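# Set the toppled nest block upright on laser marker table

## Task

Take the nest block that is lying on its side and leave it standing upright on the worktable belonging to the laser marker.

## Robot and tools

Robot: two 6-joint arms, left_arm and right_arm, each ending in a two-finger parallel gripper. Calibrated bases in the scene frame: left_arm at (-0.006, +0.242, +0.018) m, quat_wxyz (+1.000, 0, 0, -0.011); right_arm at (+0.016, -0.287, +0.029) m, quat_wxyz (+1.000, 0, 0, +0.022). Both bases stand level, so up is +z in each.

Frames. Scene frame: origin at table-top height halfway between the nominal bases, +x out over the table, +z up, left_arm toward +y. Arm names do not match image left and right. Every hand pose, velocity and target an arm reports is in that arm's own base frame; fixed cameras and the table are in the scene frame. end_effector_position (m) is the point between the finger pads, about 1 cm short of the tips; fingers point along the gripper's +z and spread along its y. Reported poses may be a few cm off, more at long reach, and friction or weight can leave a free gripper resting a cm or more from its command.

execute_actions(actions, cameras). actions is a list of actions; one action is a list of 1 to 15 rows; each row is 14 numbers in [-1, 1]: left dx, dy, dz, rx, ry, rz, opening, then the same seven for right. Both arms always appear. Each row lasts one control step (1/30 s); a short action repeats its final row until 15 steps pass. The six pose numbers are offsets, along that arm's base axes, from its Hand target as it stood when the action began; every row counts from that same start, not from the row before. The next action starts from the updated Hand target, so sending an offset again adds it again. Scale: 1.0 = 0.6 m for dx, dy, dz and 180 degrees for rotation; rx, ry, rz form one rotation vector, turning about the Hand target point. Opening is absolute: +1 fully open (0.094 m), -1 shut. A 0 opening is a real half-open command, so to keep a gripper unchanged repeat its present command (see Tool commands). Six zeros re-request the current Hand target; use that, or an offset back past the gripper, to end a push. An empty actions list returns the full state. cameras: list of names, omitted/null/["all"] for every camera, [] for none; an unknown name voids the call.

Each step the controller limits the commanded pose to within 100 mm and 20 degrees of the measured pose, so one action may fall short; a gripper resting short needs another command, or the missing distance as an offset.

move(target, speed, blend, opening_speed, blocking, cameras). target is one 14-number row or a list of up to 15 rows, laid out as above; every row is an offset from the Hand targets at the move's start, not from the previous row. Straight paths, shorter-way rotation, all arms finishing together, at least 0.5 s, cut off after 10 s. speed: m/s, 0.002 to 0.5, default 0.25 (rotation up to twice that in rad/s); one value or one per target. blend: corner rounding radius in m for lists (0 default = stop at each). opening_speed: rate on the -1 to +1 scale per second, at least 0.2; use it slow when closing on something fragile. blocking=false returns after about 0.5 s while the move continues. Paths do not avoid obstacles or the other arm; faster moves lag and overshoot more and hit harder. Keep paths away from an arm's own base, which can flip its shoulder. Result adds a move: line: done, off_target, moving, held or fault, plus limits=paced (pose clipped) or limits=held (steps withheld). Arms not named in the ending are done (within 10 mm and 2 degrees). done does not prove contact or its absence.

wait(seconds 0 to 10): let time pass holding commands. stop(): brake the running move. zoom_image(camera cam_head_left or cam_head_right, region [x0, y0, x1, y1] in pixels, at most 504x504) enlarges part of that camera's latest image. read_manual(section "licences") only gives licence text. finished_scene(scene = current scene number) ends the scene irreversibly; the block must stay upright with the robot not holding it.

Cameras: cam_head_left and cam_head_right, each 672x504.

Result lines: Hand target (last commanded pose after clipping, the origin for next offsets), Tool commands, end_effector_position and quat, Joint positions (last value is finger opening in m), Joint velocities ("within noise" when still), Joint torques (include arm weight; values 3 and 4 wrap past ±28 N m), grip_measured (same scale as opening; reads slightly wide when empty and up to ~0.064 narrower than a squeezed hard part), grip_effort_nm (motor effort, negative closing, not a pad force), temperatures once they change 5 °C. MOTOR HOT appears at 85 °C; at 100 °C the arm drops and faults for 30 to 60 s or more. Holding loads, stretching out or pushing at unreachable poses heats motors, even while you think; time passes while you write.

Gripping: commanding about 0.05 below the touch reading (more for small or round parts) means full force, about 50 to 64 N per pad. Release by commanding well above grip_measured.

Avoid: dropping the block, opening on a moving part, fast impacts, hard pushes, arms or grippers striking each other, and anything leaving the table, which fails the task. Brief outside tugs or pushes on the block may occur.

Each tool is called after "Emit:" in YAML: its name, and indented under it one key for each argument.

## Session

Emit:
execute_actions:
  actions: []

Emit:
zoom_image:
  camera: "cam_head_left"
  region: [150, 150, 450, 400]

Scene clock: 0.00 s.
left_arm: end_effector_position=(+0.8007, -0.0754, +0.1250) grip_measured=+1.000 grip_effort_nm=n/a end_effector_quat_wxyz=(+0.472, -0.071, +0.837, -0.269) | right_arm: end_effector_position=(+0.8759, +0.1960, +0.2860) grip_measured=+1.000 grip_effort_nm=n/a end_effector_quat_wxyz=(+0.483, -0.046, +0.762, +0.429)
Joint positions: left_arm=[-0.014 2.082 1.533 0.09 0.381 -0.422 0.094] | right_arm=[0.101 2.239 2.094 -0.07 -0.675 0.53 0.094]
Joint velocities: within noise
Joint torques (N m): no reading
Heat: left arm: hottest waist 23 °C; right arm: hottest waist 24 °C.
Hand target: left_arm +0.8095, -0.0756, +0.1456; +0.488, -0.066, +0.827, -0.270 | right_arm +0.8804, +0.1964, +0.2898; +0.488, -0.049, +0.758, +0.429
Tool commands: left_gripper/opening=+1.0 right_gripper/opening=+1.0

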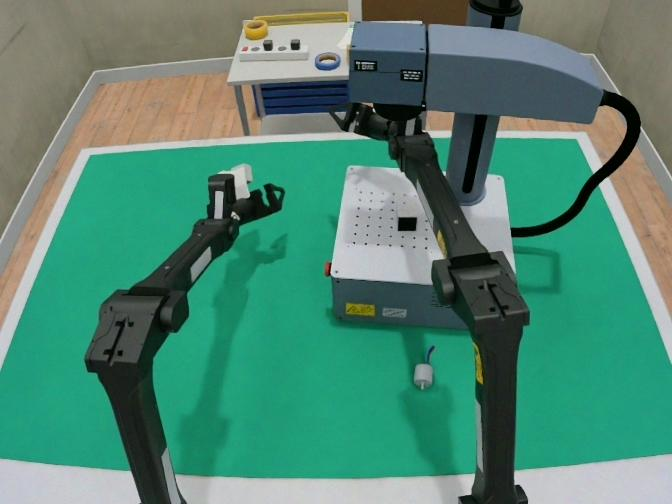

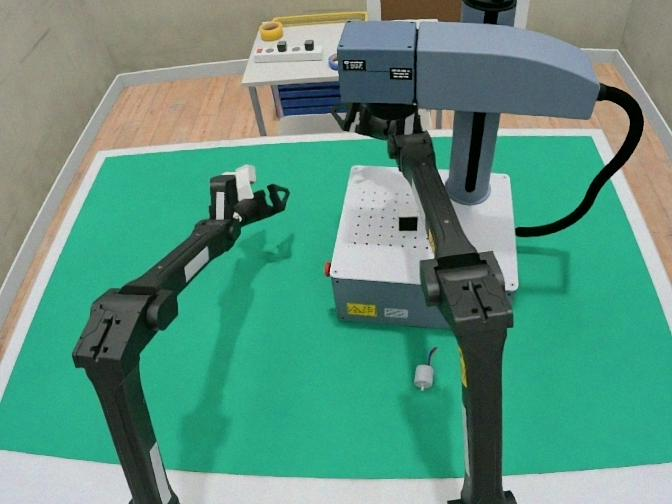

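Scaled by 1.680 from the camera's 672x504 image, which has a finer 960x720 frame.

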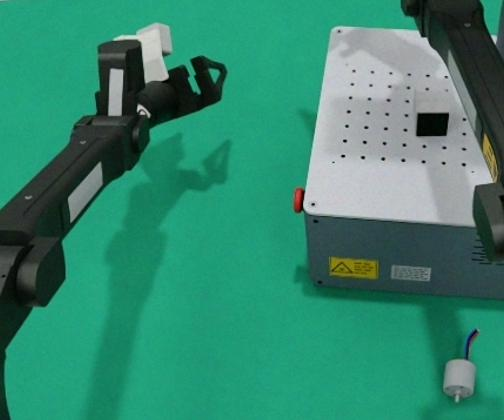

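Emit:
zoom_image:
  camera: "cam_head_left"
  region: [320, 80, 530, 290]

Emit:
zoom_image:
  camera: "cam_head_right"
  region: [320, 80, 530, 290]

Emit:
zoom_image:
  camera: "cam_head_left"
  region: [385, 190, 430, 240]

Emit:
zoom_image:
  camera: "cam_head_right"
  region: [385, 190, 430, 240]

Scaled by 2.400 from the camera's 672x504 image, which has a finer 960x720 frame.

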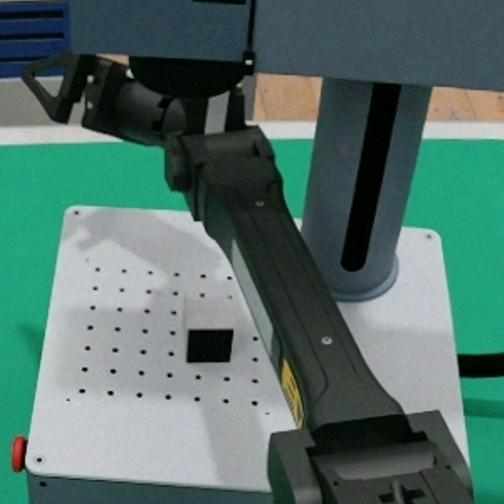

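Scaled by 2.400 from the camera's 672x504 image, which has a finer 960x720 frame.

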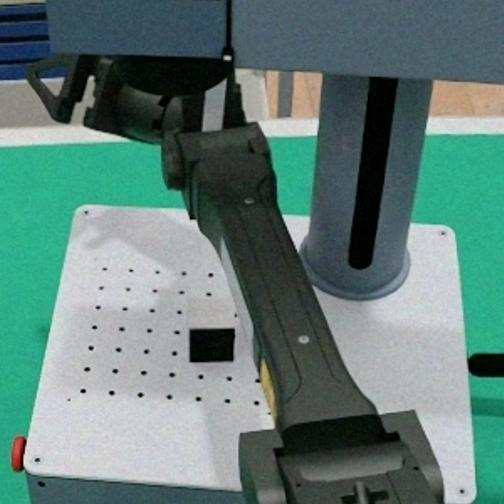

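Scaled by 10.080 from the camera's 672x504 image, which has a finer 960x720 frame.

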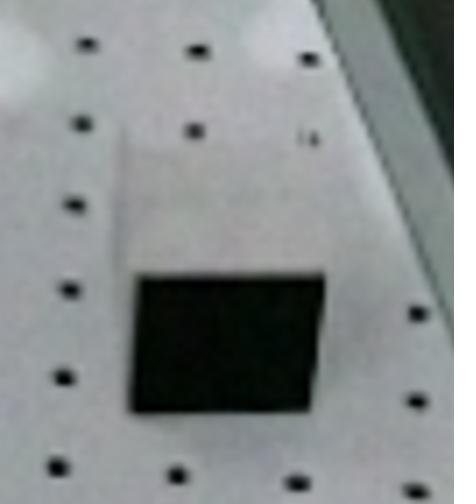

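Scaled by 10.080 from the camera's 672x504 image, which has a finer 960x720 frame.

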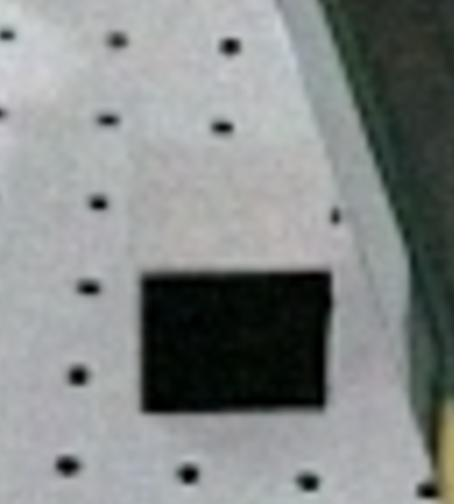

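Emit:
move:
  target:
    - [0,0,0,0,0,0,1,-0.083,0,-0.06,0,0,0,1]
    - [0,0,0,0,0,0,1,-0.367,-0.05,-0.06,0,0,0,1]
    - [0,0,0,0,0,0,1,-0.523,-0.174,-0.03,-0.2414,0.0858,-0.162,1]
  speed: [0.1,0.15,0.2]
  blend: 0.02

Emit:
zoom_image:
  camera: "cam_head_left"
  region: [320, 150, 530, 330]

Emit:
zoom_image:
  camera: "cam_head_right"
  region: [320, 150, 530, 330]

Scene clock: 11.43 s.
left_arm: end_effector_position=(+0.8007, -0.0754, +0.1250) grip_measured=+1.000 grip_effort_nm=0.046 end_effector_quat_wxyz=(+0.472, -0.071, +0.837, -0.269) | right_arm: end_effector_position=(+0.5647, +0.0839, +0.2595) grip_measured=+1.000 grip_effort_nm=-0.027 end_effector_quat_wxyz=(+0.416, +0.031, +0.909, -0.009)
Joint positions: left_arm=[-0.014 2.082 1.533 0.09 0.381 -0.422 0.094] | right_arm=[0.207 1.386 1.138 -0.483 0.198 0.186 0.094]
Joint torques (N m): left_arm=[0.67 -22.18 10.67 2.25 -0.02 0.09] | right_arm=[2.9 -11.63 13.85 1.24 0.13 -0.11]
Hand target: left_arm +0.8095, -0.0756, +0.1456; +0.488, -0.066, +0.827, -0.270 | right_arm +0.5667, +0.0921, +0.2719; +0.423, +0.020, +0.906, -0.009
Off the commanded pose: left_arm 0.022 m, 2 deg | right_arm 0.015 m, 2 deg.
move: off_target (left_arm, right_arm)

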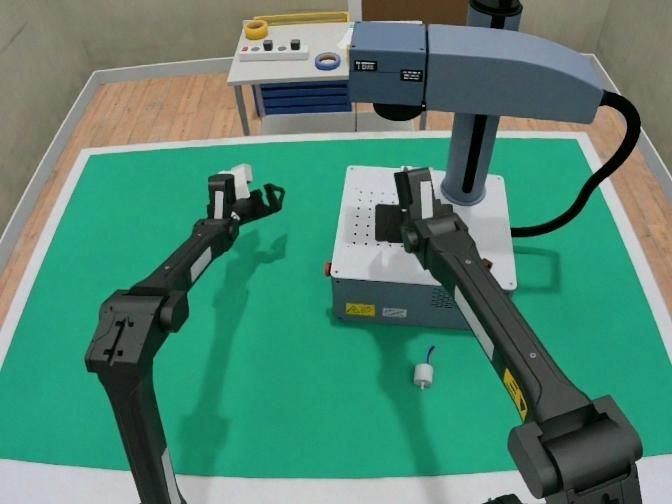

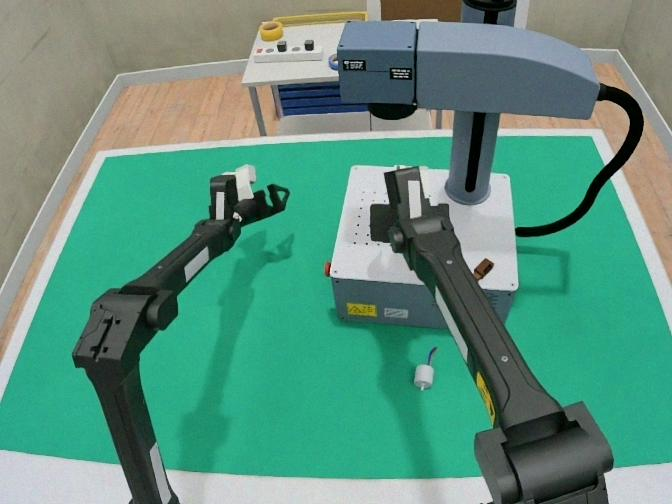

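Scaled by 2.400 from the camera's 672x504 image, which has a finer 960x720 frame.

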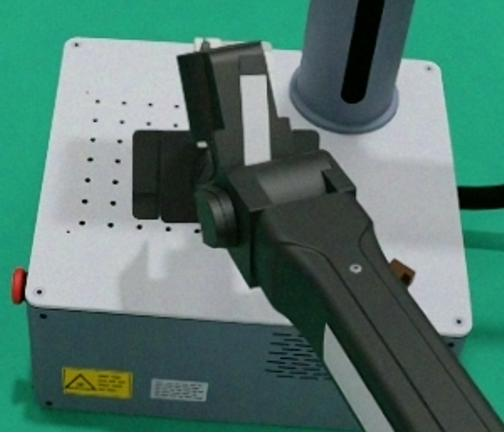

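Scaled by 2.400 from the camera's 672x504 image, which has a finer 960x720 frame.

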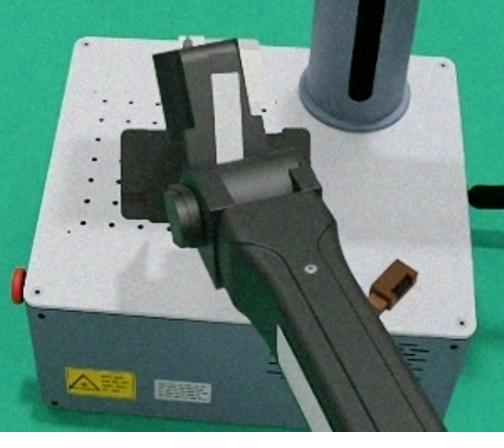

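Emit:
move:
  target: [0,0,0,0,0,0,1,0.085,-0.02,-0.075,0,0,0,1]
  speed: 0.1

Emit:
zoom_image:
  camera: "cam_head_left"
  region: [350, 150, 500, 290]

Emit:
zoom_image:
  camera: "cam_head_right"
  region: [350, 150, 500, 290]

Scene clock: 14.60 s.
left_arm: end_effector_position=(+0.8007, -0.0754, +0.1250) grip_measured=+1.000 grip_effort_nm=0.056 end_effector_quat_wxyz=(+0.472, -0.071, +0.837, -0.269) | right_arm: end_effector_position=(+0.5945, +0.0830, +0.2023) grip_measured=+1.000 grip_effort_nm=-0.017 end_effector_quat_wxyz=(+0.398, +0.018, +0.917, -0.011)
Joint positions: left_arm=[-0.014 2.082 1.533 0.09 0.381 -0.422 0.094] | right_arm=[0.188 1.517 1.138 -0.387 0.171 0.155 0.094]
Joint torques (N m): left_arm=[0.62 -22.12 10.7 2.26 -0.01 0.09] | right_arm=[0.15 -12.4 16.53 2.56 -0.22 -0.17]
Hand target: left_arm +0.8095, -0.0756, +0.1456; +0.488, -0.066, +0.827, -0.270 | right_arm +0.6177, +0.0801, +0.2269; +0.423, +0.020, +0.906, -0.009
Off the commanded pose: left_arm 0.022 m, 2 deg | right_arm 0.034 m, 3 deg.
move: off_target (left_arm, right_arm)

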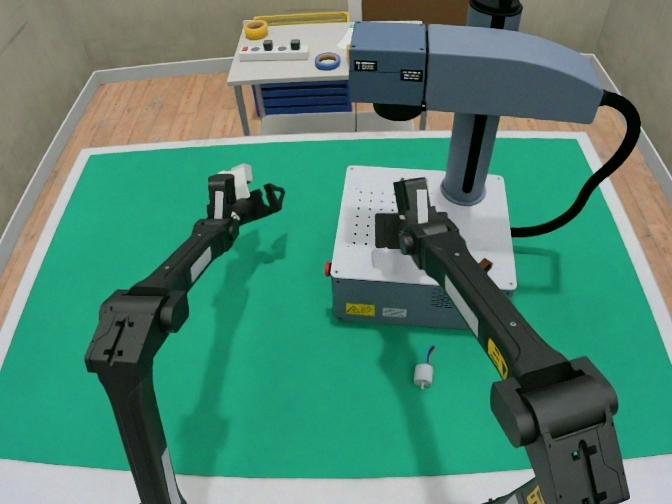

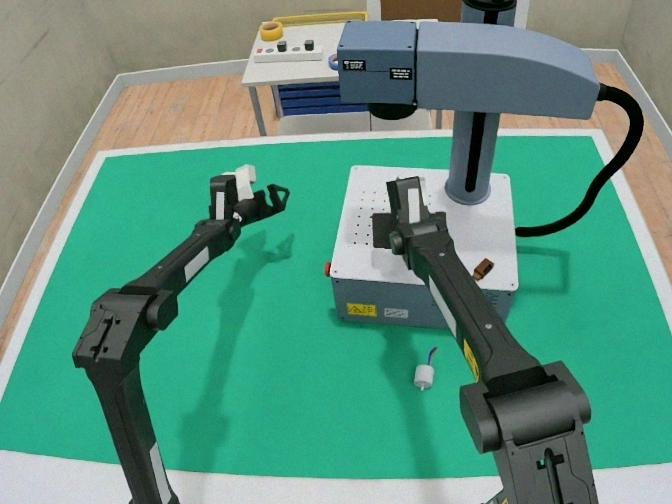

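Scaled by 3.360 from the camera's 672x504 image, which has a finer 960x720 frame.

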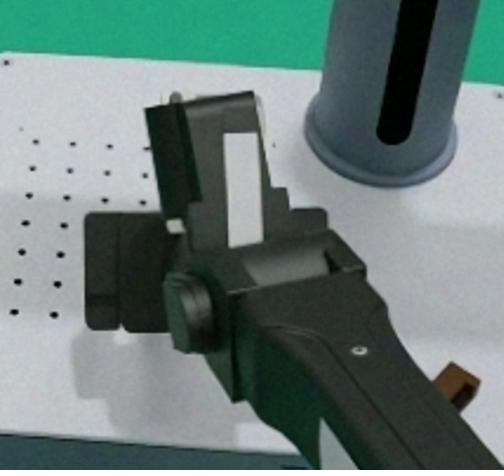

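Scaled by 3.360 from the camera's 672x504 image, which has a finer 960x720 frame.

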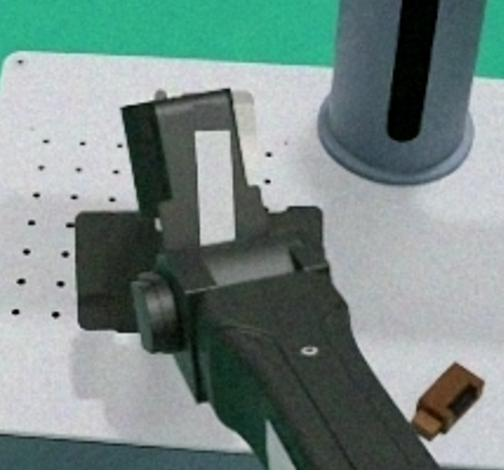

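Emit:
move:
  target: [0,0,0,0,0,0,1,0.08,-0.015,-0.042,0,0,0,1]
  speed: 0.08

Emit:
zoom_image:
  camera: "cam_head_left"
  region: [350, 150, 500, 290]

Scene clock: 16.57 s.
left_arm: end_effector_position=(+0.8007, -0.0754, +0.1250) grip_measured=+1.000 grip_effort_nm=0.061 end_effector_quat_wxyz=(+0.472, -0.071, +0.837, -0.269) | right_arm: end_effector_position=(+0.6420, +0.0765, +0.1826) grip_measured=+1.000 grip_effort_nm=-0.017 end_effector_quat_wxyz=(+0.401, +0.018, +0.916, -0.009)
Joint positions: left_arm=[-0.014 2.082 1.533 0.09 0.381 -0.422 0.094] | right_arm=[0.158 1.647 1.234 -0.342 0.147 0.134 0.094]
Joint torques (N m): left_arm=[0.56 -22.18 10.69 2.29 -0.01 0.08] | right_arm=[-0.03 -12.86 16.58 2.55 -0.27 -0.17]
Heat: left arm: hottest elbow 28 °C; right arm: hottest elbow 28 °C.
Hand target: left_arm +0.8095, -0.0756, +0.1456; +0.488, -0.066, +0.827, -0.270 | right_arm +0.6656, +0.0710, +0.2015; +0.423, +0.020, +0.906, -0.009
Off the commanded pose: left_arm 0.022 m, 2 deg | right_arm 0.031 m, 3 deg.
move: off_target (left_arm, right_arm)

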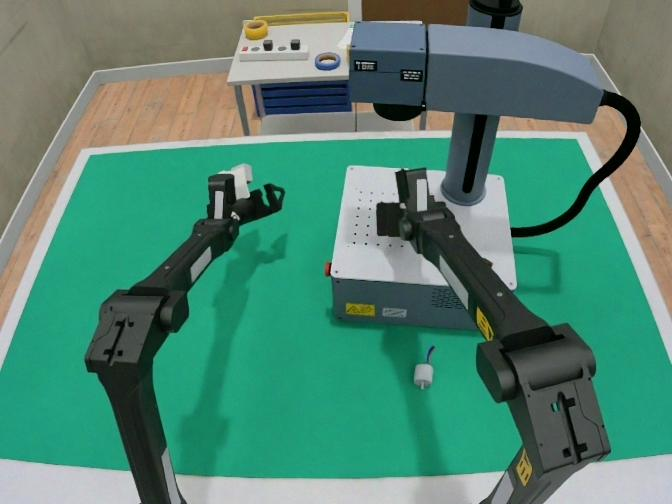

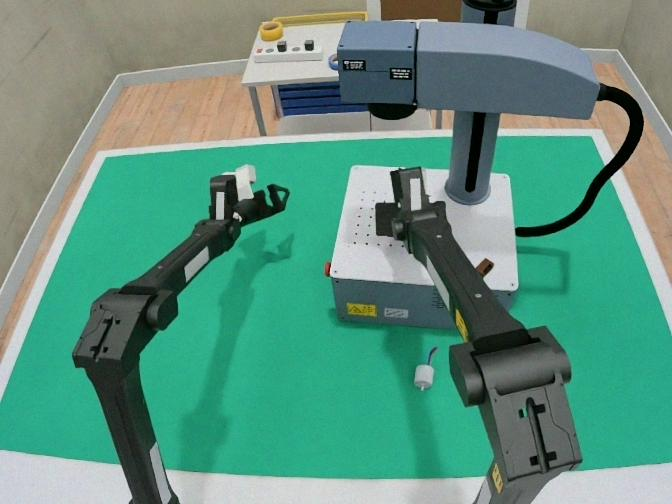

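Scaled by 3.360 from the camera's 672x504 image, which has a finer 960x720 frame.

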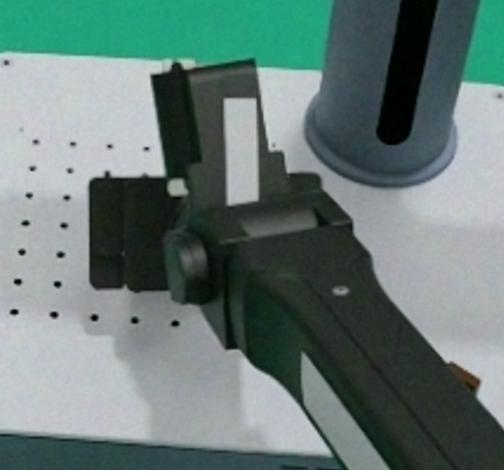

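Emit:
move:
  target: [0,0,0,0,0,0,1,0,0,0,0,0,0,-0.45]
  opening_speed: 0.5

Scene clock: 20.03 s.
left_arm: end_effector_position=(+0.8007, -0.0754, +0.1250) grip_measured=+1.000 grip_effort_nm=0.056 end_effector_quat_wxyz=(+0.472, -0.071, +0.837, -0.269) | right_arm: end_effector_position=(+0.6423, +0.0744, +0.1826) grip_measured=-0.159 grip_effort_nm=-1.053 end_effector_quat_wxyz=(+0.401, +0.019, +0.916, -0.010)
Joint positions: left_arm=[-0.014 2.082 1.533 0.09 0.381 -0.422 0.094] | right_arm=[0.155 1.647 1.234 -0.342 0.147 0.133 0.04]
Joint torques (N m): left_arm=[0.62 -22.3 10.69 2.25 -0.02 0.09] | right_arm=[0.26 -13.27 16.43 2.29 -0.22 -0.18]
Hand target: left_arm +0.8095, -0.0756, +0.1456; +0.488, -0.066, +0.827, -0.270 | right_arm +0.6656, +0.0710, +0.2015; +0.423, +0.020, +0.906, -0.009
Off the commanded pose: left_arm 0.022 m, 2 deg | right_arm 0.030 m, 3 deg.
move: off_target (left_arm, right_arm)

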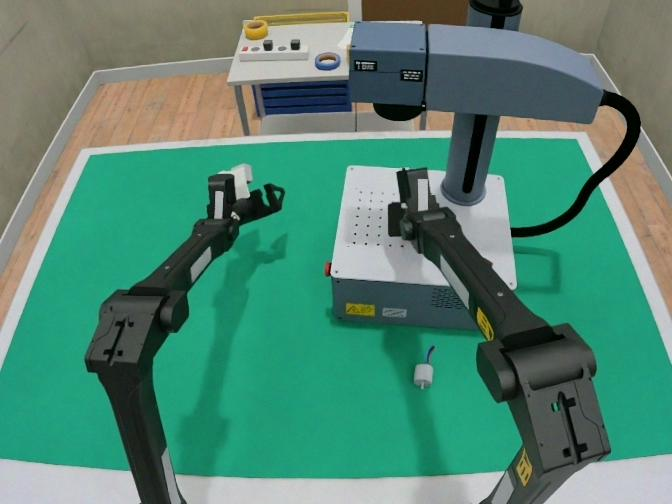

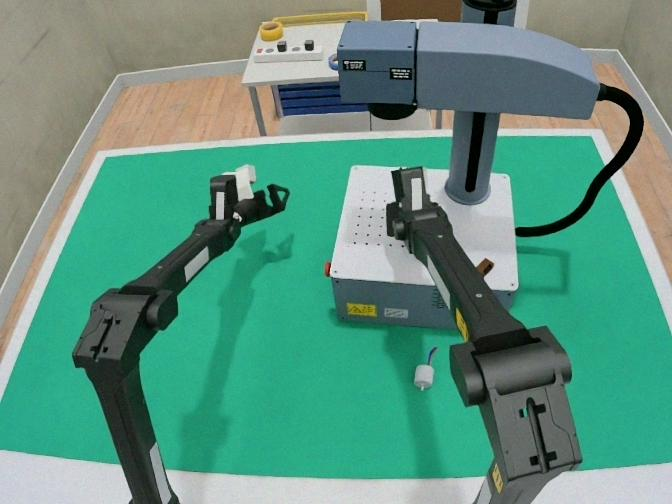

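Emit:
move:
  target:
    - [0,0,0,0,0,0,1,0,0,0.1,0,0,0,-0.45]
    - [0,0,0,0,0,0,1,-0.175,0.103,0.1,0,0,-0.3917,-0.45]
  speed: [0.1,0.2]
  blend: 0.02

Emit:
zoom_image:
  camera: "cam_head_left"
  region: [310, 150, 530, 330]

Emit:
zoom_image:
  camera: "cam_head_right"
  region: [310, 150, 530, 330]

Scene clock: 26.33 s.
left_arm: end_effector_position=(+0.8007, -0.0754, +0.1250) grip_measured=+1.000 grip_effort_nm=0.046 end_effector_quat_wxyz=(+0.472, -0.071, +0.837, -0.269) | right_arm: end_effector_position=(+0.5495, +0.1196, +0.2477) grip_measured=-0.159 grip_effort_nm=-1.048 end_effector_quat_wxyz=(+0.329, +0.531, +0.733, -0.268)
Joint positions: left_arm=[-0.014 2.082 1.533 0.09 0.381 -0.422 0.094] | right_arm=[0.448 1.898 1.8 -1.694 0.857 1.805 0.04]
Joint torques (N m): left_arm=[0.62 -22.01 10.7 2.26 -0.01 0.08] | right_arm=[1.85 -16.38 15.65 -0.54 0.58 0.09]
Hand target: left_arm +0.8095, -0.0756, +0.1456; +0.488, -0.066, +0.827, -0.270 | right_arm +0.5607, +0.1328, +0.2616; +0.340, +0.539, +0.728, -0.251
Off the commanded pose: left_arm 0.022 m, 2 deg | right_arm 0.022 m, 3 deg.
joint sent to its limit (right arm) — joint 4 (wrist pitch), lower limit. The joint targets still meet the commanded pose.
move: off_target (left_arm, right_arm)

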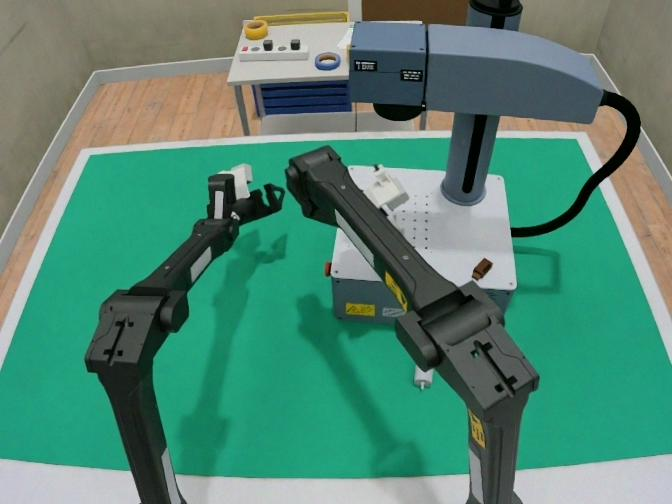

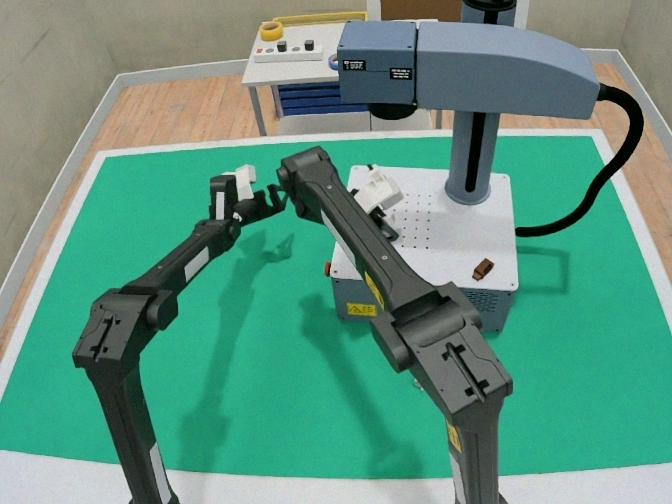

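Scaled by 2.291 from the camera's 672x504 image, which has a finer 960x720 frame.

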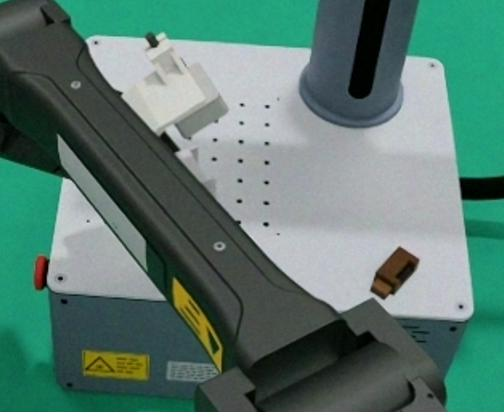

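Scaled by 2.291 from the camera's 672x504 image, which has a finer 960x720 frame.

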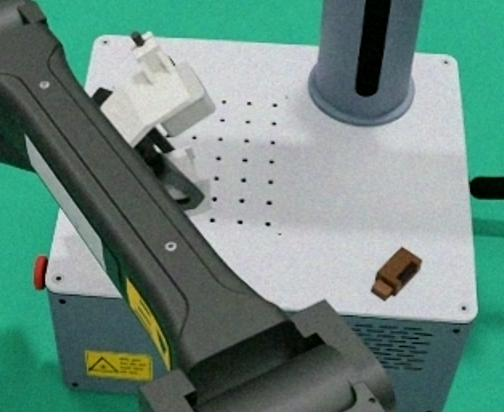

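Emit:
move:
  target: [0,0,0,0,0,0,1,0,0,-0.085,0,0,0,-0.45]
  speed: 0.08
  cameras: []

Emit:
move:
  target: [0,0,0,0,0,0,1,0,0,-0.02,0,0,0,-0.45]
  speed: 0.04
  cameras: ["cam_head_right"]

Emit:
zoom_image:
  camera: "cam_head_right"
  region: [310, 150, 530, 330]

Scene clock: 28.33 s.
left_arm: end_effector_position=(+0.8007, -0.0754, +0.1250) grip_measured=+1.000 grip_effort_nm=0.056 end_effector_quat_wxyz=(+0.472, -0.071, +0.837, -0.269) | right_arm: end_effector_position=(+0.5606, +0.1250, +0.2158) grip_measured=-0.159 grip_effort_nm=-1.053 end_effector_quat_wxyz=(+0.337, +0.540, +0.728, -0.254)
Joint positions: left_arm=[-0.014 2.082 1.533 0.09 0.381 -0.422 0.094] | right_arm=[0.448 1.927 1.762 -1.594 0.856 1.81 0.04]
Joint torques (N m): left_arm=[0.62 -22.12 10.67 2.25 -0.01 0.07] | right_arm=[2.14 -17.55 10.24 0.23 0.62 0.05]
Hand target: left_arm +0.8095, -0.0756, +0.1456; +0.488, -0.066, +0.827, -0.270 | right_arm +0.5606, +0.1328, +0.2105; +0.340, +0.539, +0.728, -0.251
Off the commanded pose: left_arm 0.022 m, 2 deg | right_arm 0.009 m, 0 deg.
move: off_target (left_arm)

Scene clock: 29.23 s.
left_arm: end_effector_position=(+0.8007, -0.0754, +0.1250) grip_measured=+1.000 grip_effort_nm=0.056 end_effector_quat_wxyz=(+0.472, -0.071, +0.837, -0.269) | right_arm: end_effector_position=(+0.5609, +0.1251, +0.2077) grip_measured=-0.159 grip_effort_nm=-1.053 end_effector_quat_wxyz=(+0.339, +0.542, +0.727, -0.250)
Joint positions: left_arm=[-0.014 2.082 1.533 0.09 0.381 -0.422 0.094] | right_arm=[0.448 1.927 1.742 -1.565 0.856 1.81 0.04]
Joint torques (N m): left_arm=[0.67 -22.07 10.69 2.24 -0.02 0.09] | right_arm=[2.08 -17.61 10 0.34 0.64 0.09]
Hand target: left_arm +0.8095, -0.0756, +0.1456; +0.488, -0.066, +0.827, -0.270 | right_arm +0.5606, +0.1328, +0.1984; +0.340, +0.539, +0.728, -0.251
Off the commanded pose: left_arm 0.022 m, 2 deg | right_arm 0.012 m, 0 deg.
move: off_target (left_arm, right_arm)
Images, in order: cam_head_right.

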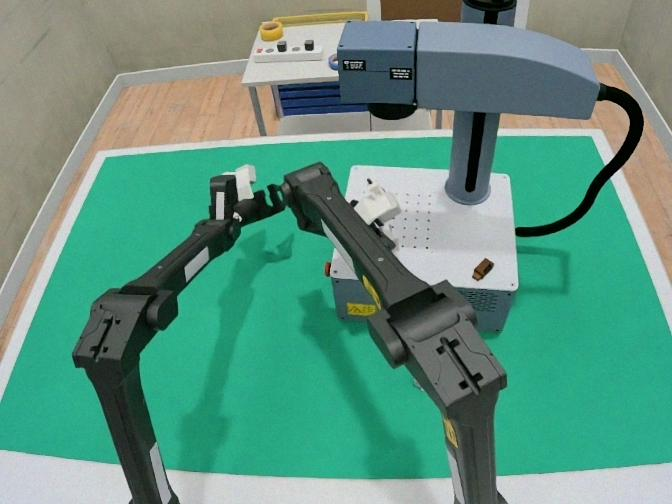

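Scaled by 2.291 from the camera's 672x504 image, which has a finer 960x720 frame.

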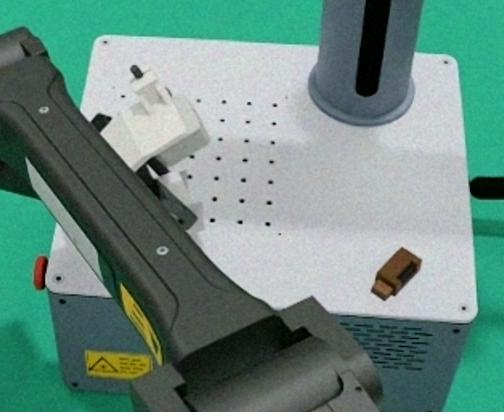

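Emit:
move:
  target: [0,0,0,0,0,0,1,0,0,-0.02,0.016,0.005,0,-0.45]
  speed: 0.04
  cameras: []

Emit:
move:
  target: [0,0,0,0,0,0,1,0,0,-0.012,0,0,0,-0.45]
  speed: 0.03
  cameras: []

Emit:
move:
  target: [0,0,0,0,0,0,1,0,0,-0.01,0,0,0,-0.45]
  speed: 0.03
  cameras: []

Scene clock: 31.40 s.
left_arm: end_effector_position=(+0.8007, -0.0754, +0.1250) grip_measured=+1.000 grip_effort_nm=0.051 end_effector_quat_wxyz=(+0.472, -0.071, +0.837, -0.269) | right_arm: end_effector_position=(+0.5603, +0.1310, +0.1933) grip_measured=-0.159 grip_effort_nm=-1.062 end_effector_quat_wxyz=(+0.323, +0.553, +0.732, -0.232)
Joint positions: left_arm=[-0.014 2.082 1.533 0.09 0.381 -0.422 0.094] | right_arm=[0.448 1.927 1.722 -1.521 0.808 1.808 0.04]
Joint torques (N m): left_arm=[0.62 -22.12 10.69 2.22 -0.01 0.08] | right_arm=[1.38 -17.2 9.77 0.02 0.53 -0.14]
Hand target: left_arm +0.8095, -0.0756, +0.1456; +0.488, -0.066, +0.827, -0.270 | right_arm +0.5607, +0.1329, +0.1865; +0.321, +0.545, +0.737, -0.237
Off the commanded pose: left_arm 0.022 m, 2 deg | right_arm 0.007 m, 1 deg.
move: off_target (left_arm)

Scene clock: 32.23 s.
left_arm: end_effector_position=(+0.8007, -0.0754, +0.1250) grip_measured=+1.000 grip_effort_nm=0.051 end_effector_quat_wxyz=(+0.472, -0.071, +0.837, -0.269) | right_arm: end_effector_position=(+0.5600, +0.1309, +0.1883) grip_measured=-0.159 grip_effort_nm=-1.053 end_effector_quat_wxyz=(+0.324, +0.553, +0.732, -0.231)
Joint positions: left_arm=[-0.014 2.082 1.533 0.09 0.381 -0.422 0.094] | right_arm=[0.448 1.927 1.709 -1.504 0.807 1.808 0.04]
Joint torques (N m): left_arm=[0.62 -22.18 10.7 2.26 -0.02 0.08] | right_arm=[0.97 -16.97 9.99 0.09 0.53 -0.17]
Hand target: left_arm +0.8095, -0.0756, +0.1456; +0.488, -0.066, +0.827, -0.270 | right_arm +0.5606, +0.1328, +0.1792; +0.321, +0.545, +0.737, -0.237
Off the commanded pose: left_arm 0.022 m, 2 deg | right_arm 0.009 m, 1 deg.
move: off_target (left_arm)

Scene clock: 33.00 s.
left_arm: end_effector_position=(+0.8007, -0.0754, +0.1250) grip_measured=+1.000 grip_effort_nm=0.061 end_effector_quat_wxyz=(+0.472, -0.071, +0.837, -0.269) | right_arm: end_effector_position=(+0.5602, +0.1311, +0.1838) grip_measured=-0.159 grip_effort_nm=-1.048 end_effector_quat_wxyz=(+0.325, +0.553, +0.732, -0.230)
Joint positions: left_arm=[-0.014 2.082 1.533 0.09 0.381 -0.422 0.094] | right_arm=[0.448 1.929 1.7 -1.49 0.807 1.807 0.04]
Joint torques (N m): left_arm=[0.67 -22.12 10.69 2.26 -0.01 0.07] | right_arm=[1.55 -16.79 9.84 0.16 0.61 -0.2]
Hand target: left_arm +0.8095, -0.0756, +0.1456; +0.488, -0.066, +0.827, -0.270 | right_arm +0.5607, +0.1329, +0.1733; +0.321, +0.545, +0.737, -0.237
Off the commanded pose: left_arm 0.022 m, 2 deg | right_arm 0.011 m, 1 deg.
move: off_target (left_arm, right_arm)

Emit:
move:
  target: [0,0,0,0,0,0,1,0,0,-0.01,0,0,0,-0.45]
  speed: 0.03
  cameras: []

Emit:
move:
  target: [0,0,0,0,0,0,1,0,0,-0.008,0,0,0,-0.45]
  speed: 0.03
  cameras: ["cam_head_right"]

Emit:
zoom_image:
  camera: "cam_head_right"
  region: [350, 170, 450, 270]

Scene clock: 34.13 s.
left_arm: end_effector_position=(+0.8007, -0.0754, +0.1250) grip_measured=+1.000 grip_effort_nm=0.056 end_effector_quat_wxyz=(+0.472, -0.071, +0.837, -0.269) | right_arm: end_effector_position=(+0.5608, +0.1313, +0.1832) grip_measured=-0.159 grip_effort_nm=-1.053 end_effector_quat_wxyz=(+0.325, +0.553, +0.732, -0.229)
Joint positions: left_arm=[-0.014 2.082 1.533 0.09 0.381 -0.422 0.094] | right_arm=[0.448 1.929 1.699 -1.485 0.808 1.804 0.04]
Joint torques (N m): left_arm=[0.62 -22.12 10.66 2.26 0 0.08] | right_arm=[1.44 -16.26 8.96 0.53 0.48 -0.16]
Hand target: left_arm +0.8095, -0.0756, +0.1456; +0.488, -0.066, +0.827, -0.270 | right_arm +0.5606, +0.1328, +0.1673; +0.321, +0.545, +0.737, -0.237
Off the commanded pose: left_arm 0.022 m, 2 deg | right_arm 0.016 m, 1 deg.
move: off_target (left_arm, right_arm)

Scene clock: 34.83 s.
left_arm: end_effector_position=(+0.8007, -0.0754, +0.1250) grip_measured=+1.000 grip_effort_nm=0.056 end_effector_quat_wxyz=(+0.472, -0.071, +0.837, -0.269) | right_arm: end_effector_position=(+0.5612, +0.1310, +0.1827) grip_measured=-0.159 grip_effort_nm=-1.057 end_effector_quat_wxyz=(+0.327, +0.551, +0.733, -0.229)
Joint positions: left_arm=[-0.014 2.082 1.533 0.09 0.381 -0.422 0.094] | right_arm=[0.448 1.929 1.696 -1.481 0.811 1.8 0.04]
Joint torques (N m): left_arm=[0.62 -22.07 10.67 2.26 -0.01 0.08] | right_arm=[1.14 -15.97 8.53 0.76 0.41 -0.07]
Hand target: left_arm +0.8095, -0.0756, +0.1456; +0.488, -0.066, +0.827, -0.270 | right_arm +0.5606, +0.1328, +0.1624; +0.321, +0.545, +0.737, -0.237
Off the commanded pose: left_arm 0.022 m, 2 deg | right_arm 0.020 m, 1 deg.
move: off_target (left_arm, right_arm)
Images, in order: cam_head_right.

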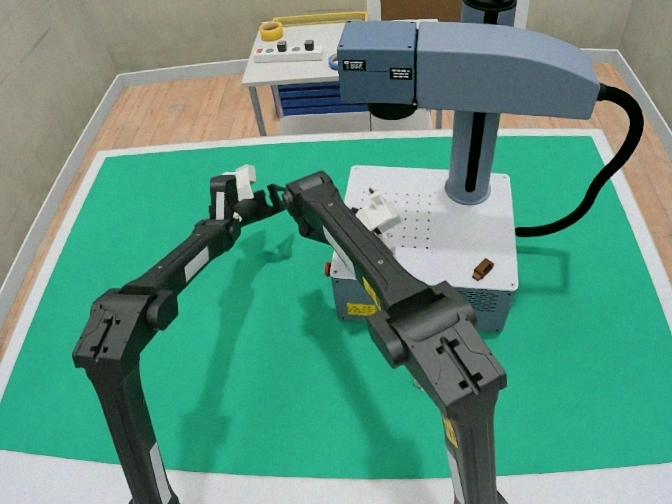

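Scaled by 5.040 from the camera's 672x504 image, which has a finer 960x720 frame.

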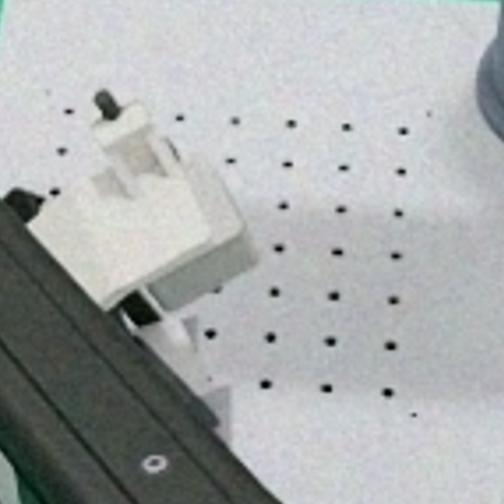

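Emit:
move:
  target: [0,0,0,0,0,0,1,0,0,0.022,0,0,0,-0.45]
  speed: 0.04
  cameras: []

Emit:
move:
  target: [0,0,0,0,0,0,1,0,0,0,0,0,0,0.4]
  opening_speed: 0.4
  cameras: ["cam_head_right"]

Emit:
zoom_image:
  camera: "cam_head_right"
  region: [350, 170, 450, 270]

Scene clock: 36.47 s.
left_arm: end_effector_position=(+0.8007, -0.0754, +0.1250) grip_measured=+1.000 grip_effort_nm=0.056 end_effector_quat_wxyz=(+0.472, -0.071, +0.837, -0.269) | right_arm: end_effector_position=(+0.5612, +0.1310, +0.1830) grip_measured=-0.159 grip_effort_nm=-1.053 end_effector_quat_wxyz=(+0.327, +0.551, +0.733, -0.229)
Joint positions: left_arm=[-0.014 2.082 1.533 0.09 0.381 -0.422 0.094] | right_arm=[0.448 1.929 1.696 -1.481 0.812 1.798 0.04]
Joint torques (N m): left_arm=[0.73 -22.07 10.69 2.25 0 0.08] | right_arm=[2.43 -18.37 10.48 -0.42 0.44 -0.07]
Hand target: left_arm +0.8095, -0.0756, +0.1456; +0.488, -0.066, +0.827, -0.270 | right_arm +0.5606, +0.1328, +0.1757; +0.321, +0.545, +0.737, -0.237
Off the commanded pose: left_arm 0.022 m, 2 deg | right_arm 0.008 m, 1 deg.
move: off_target (left_arm)

Scene clock: 38.93 s.
left_arm: end_effector_position=(+0.8007, -0.0754, +0.1250) grip_measured=+1.000 grip_effort_nm=0.056 end_effector_quat_wxyz=(+0.472, -0.071, +0.837, -0.269) | right_arm: end_effector_position=(+0.5610, +0.1309, +0.1830) grip_measured=+0.397 grip_effort_nm=0.081 end_effector_quat_wxyz=(+0.326, +0.551, +0.733, -0.230)
Joint positions: left_arm=[-0.014 2.082 1.533 0.09 0.381 -0.422 0.094] | right_arm=[0.448 1.929 1.696 -1.482 0.812 1.798 0.066]
Joint torques (N m): left_arm=[0.56 -22.18 10.7 2.25 -0.01 0.08] | right_arm=[1.49 -16.26 10.43 -0.58 0.33 -0.03]
Heat: left arm: hottest elbow 33 °C; right arm: hottest elbow 33 °C.
Hand target: left_arm +0.8095, -0.0756, +0.1456; +0.488, -0.066, +0.827, -0.270 | right_arm +0.5606, +0.1328, +0.1758; +0.321, +0.545, +0.737, -0.237
Off the commanded pose: left_arm 0.022 m, 2 deg | right_arm 0.008 m, 1 deg.
move: off_target (left_arm)
Images, in order: cam_head_right.

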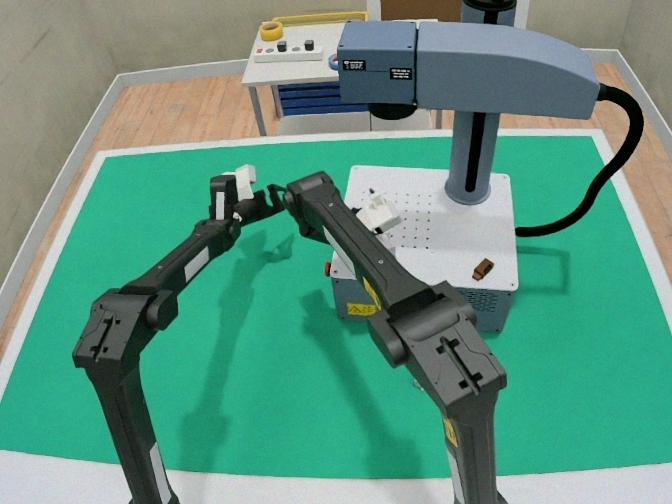

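Scaled by 5.040 from the camera's 672x504 image, which has a finer 960x720 frame.

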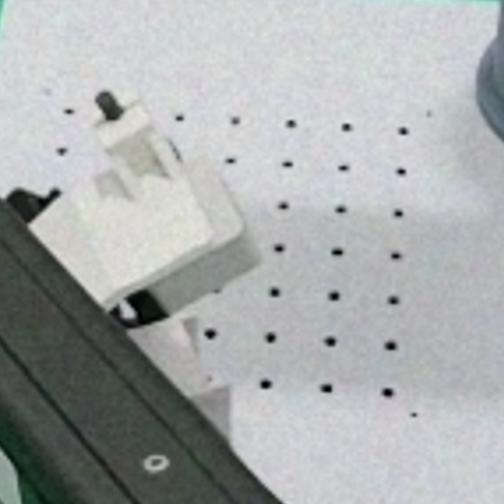

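Emit:
move:
  target:
    - [0,0,0,0,0,0,1,0,0,0.025,0.115,0.035,0,0.9]
    - [0,0,0,0,0,0,1,0,0,0.025,0.23,0.07,0,0.9]
    - [0,0,0,0,0,0,1,0,0,0.025,0.345,0.1055,0,0.9]
  speed: 0.12
  blend: 0.01

Emit:
zoom_image:
  camera: "cam_head_right"
  region: [310, 130, 510, 310]

Emit:
zoom_image:
  camera: "cam_head_left"
  region: [310, 130, 510, 310]

Scene clock: 45.70 s.
left_arm: end_effector_position=(+0.8007, -0.0754, +0.1250) grip_measured=+1.000 grip_effort_nm=0.061 end_effector_quat_wxyz=(+0.472, -0.071, +0.837, -0.269) | right_arm: end_effector_position=(+0.5438, +0.1369, +0.1834) grip_measured=+0.898 grip_effort_nm=0.081 end_effector_quat_wxyz=(-0.132, +0.590, +0.793, +0.082)
Joint positions: left_arm=[-0.014 2.082 1.533 0.09 0.381 -0.422 0.094] | right_arm=[0.155 1.865 1.728 -1.503 -0.305 1.423 0.089]
Joint torques (N m): left_arm=[0.67 -22.18 10.67 2.24 -0.01 0.08] | right_arm=[0.44 -14.97 15.43 -0.14 -0.52 -0.16]
Hand target: left_arm +0.8095, -0.0756, +0.1456; +0.488, -0.066, +0.827, -0.270 | right_arm +0.5606, +0.1328, +0.1907; -0.125, +0.588, +0.794, +0.093
Off the commanded pose: left_arm 0.022 m, 2 deg | right_arm 0.019 m, 1 deg.
move: off_target (left_arm, right_arm); blend cut to 0 m at target 1

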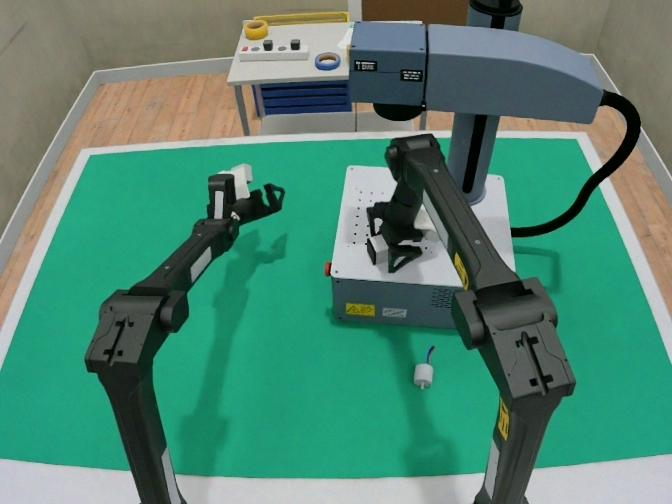

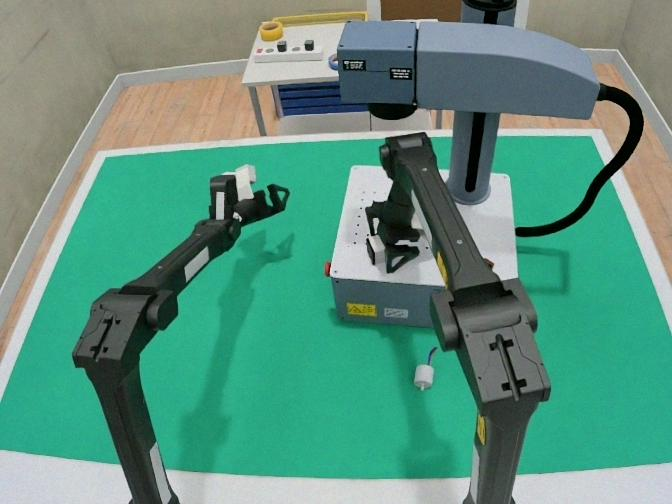

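Scaled by 2.520 from the camera's 672x504 image, which has a finer 960x720 frame.

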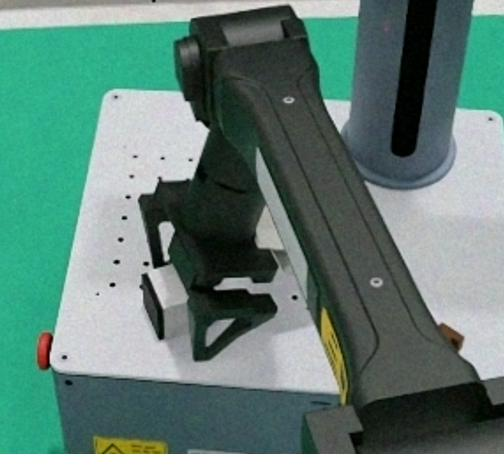

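Scaled by 2.520 from the camera's 672x504 image, which has a finer 960x720 frame.

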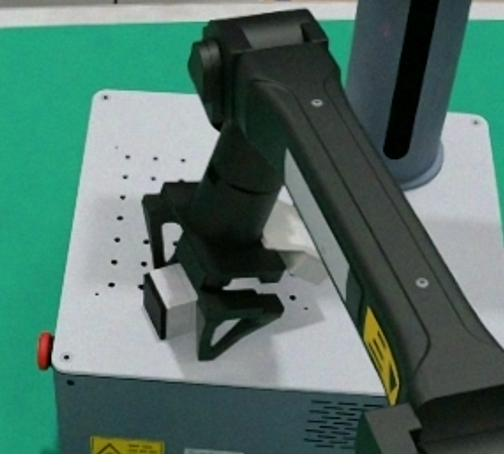

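Emit:
zoom_image:
  camera: "cam_head_left"
  region: [355, 195, 435, 280]

Emit:
zoom_image:
  camera: "cam_head_right"
  region: [355, 195, 435, 280]

Scaled by 5.929 from the camera's 672x504 image, which has a finer 960x720 frame.

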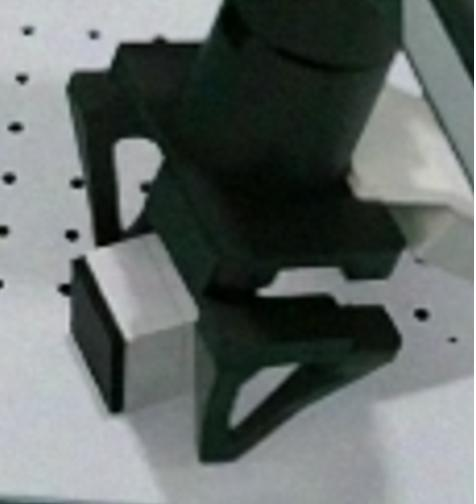

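Scaled by 5.929 from the camera's 672x504 image, which has a finer 960x720 frame.

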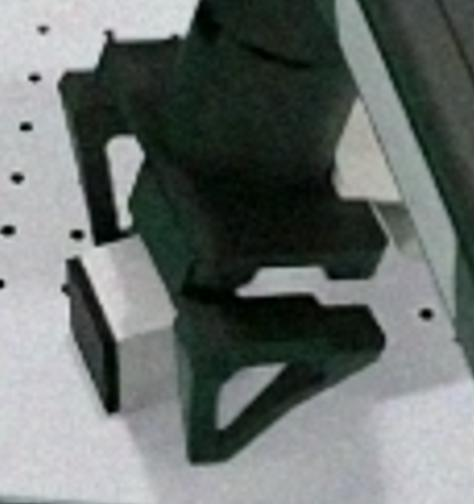

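Emit:
move:
  target: [0,0,0,0,0,0,1,0.03,0.016,0.0,0,0,0,0.9]
  speed: 0.05
  cameras: ["cam_head_left"]

Emit:
zoom_image:
  camera: "cam_head_left"
  region: [355, 195, 435, 280]

Scene clock: 49.67 s.
left_arm: end_effector_position=(+0.8007, -0.0754, +0.1250) grip_measured=+1.000 grip_effort_nm=0.051 end_effector_quat_wxyz=(+0.472, -0.071, +0.837, -0.269) | right_arm: end_effector_position=(+0.5639, +0.1402, +0.1843) grip_measured=+0.898 grip_effort_nm=0.076 end_effector_quat_wxyz=(-0.131, +0.589, +0.793, +0.084)
Joint positions: left_arm=[-0.014 2.082 1.533 0.09 0.381 -0.422 0.094] | right_arm=[0.155 1.919 1.809 -1.527 -0.306 1.423 0.089]
Joint torques (N m): left_arm=[0.56 -22.18 10.67 2.22 -0.01 0.08] | right_arm=[1.67 -16.67 15.46 -0.35 -0.51 -0.06]
Hand target: left_arm +0.8095, -0.0756, +0.1456; +0.488, -0.066, +0.827, -0.270 | right_arm +0.5786, +0.1424, +0.1906; -0.125, +0.588, +0.794, +0.093
Off the commanded pose: left_arm 0.022 m, 2 deg | right_arm 0.016 m, 1 deg.
move: off_target (left_arm, right_arm)
Images, in order: cam_head_left.

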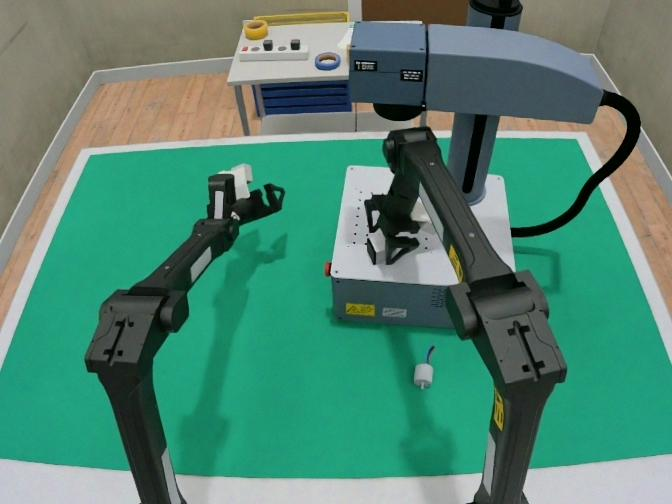

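Scaled by 5.929 from the camera's 672x504 image, which has a finer 960x720 frame.

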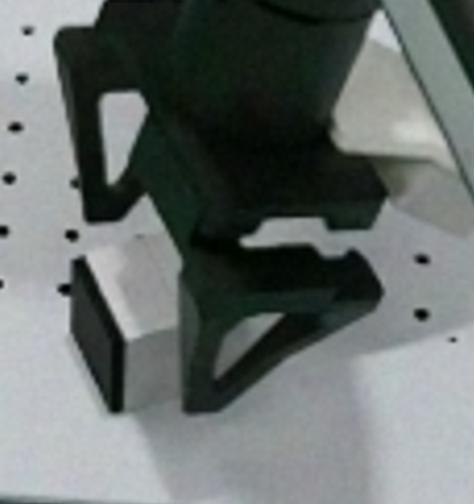

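Emit:
move:
  target: [0,0,0,0,0,0,1,-0.015,-0.004,0.0,0,0,0,0.3]
  speed: 0.05
  cameras: ["cam_head_left"]
  opening_speed: 0.6

Emit:
zoom_image:
  camera: "cam_head_left"
  region: [355, 195, 435, 280]

Scene clock: 52.10 s.
left_arm: end_effector_position=(+0.8007, -0.0754, +0.1250) grip_measured=+1.000 grip_effort_nm=0.051 end_effector_quat_wxyz=(+0.472, -0.071, +0.837, -0.269) | right_arm: end_effector_position=(+0.5640, +0.1402, +0.1844) grip_measured=+0.303 grip_effort_nm=-0.125 end_effector_quat_wxyz=(-0.131, +0.589, +0.793, +0.084)
Joint positions: left_arm=[-0.014 2.082 1.533 0.09 0.381 -0.422 0.094] | right_arm=[0.155 1.919 1.81 -1.527 -0.306 1.423 0.061]
Joint torques (N m): left_arm=[0.62 -22.07 10.69 2.25 -0.01 0.07] | right_arm=[1.9 -19.08 12.41 0.38 -0.47 -0.02]
Hand target: left_arm +0.8095, -0.0756, +0.1456; +0.488, -0.066, +0.827, -0.270 | right_arm +0.5697, +0.1400, +0.1907; -0.125, +0.588, +0.794, +0.093
Off the commanded pose: left_arm 0.022 m, 2 deg | right_arm 0.008 m, 1 deg.
move: off_target (left_arm)
Images, in order: cam_head_left.

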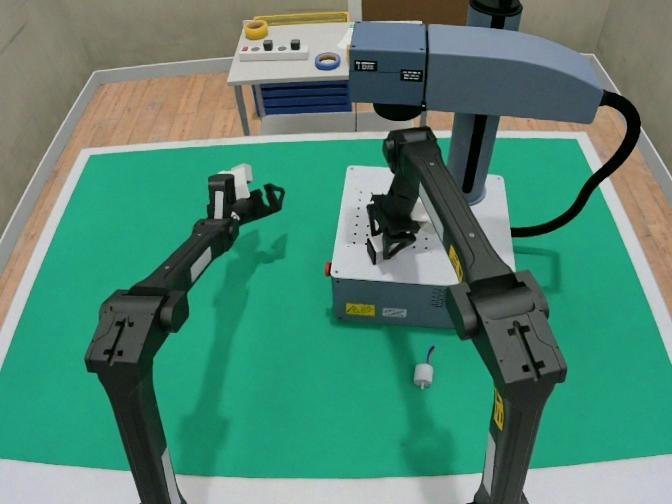

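Scaled by 5.929 from the camera's 672x504 image, which has a finer 960x720 frame.

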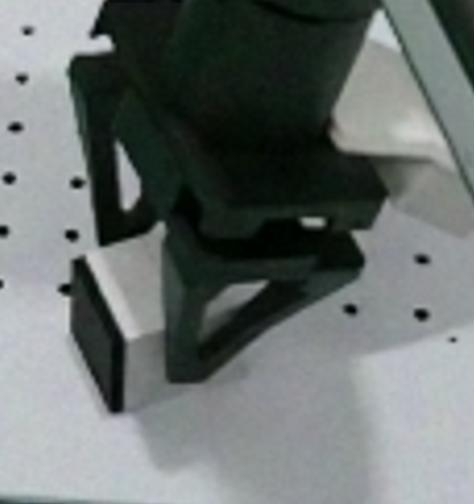

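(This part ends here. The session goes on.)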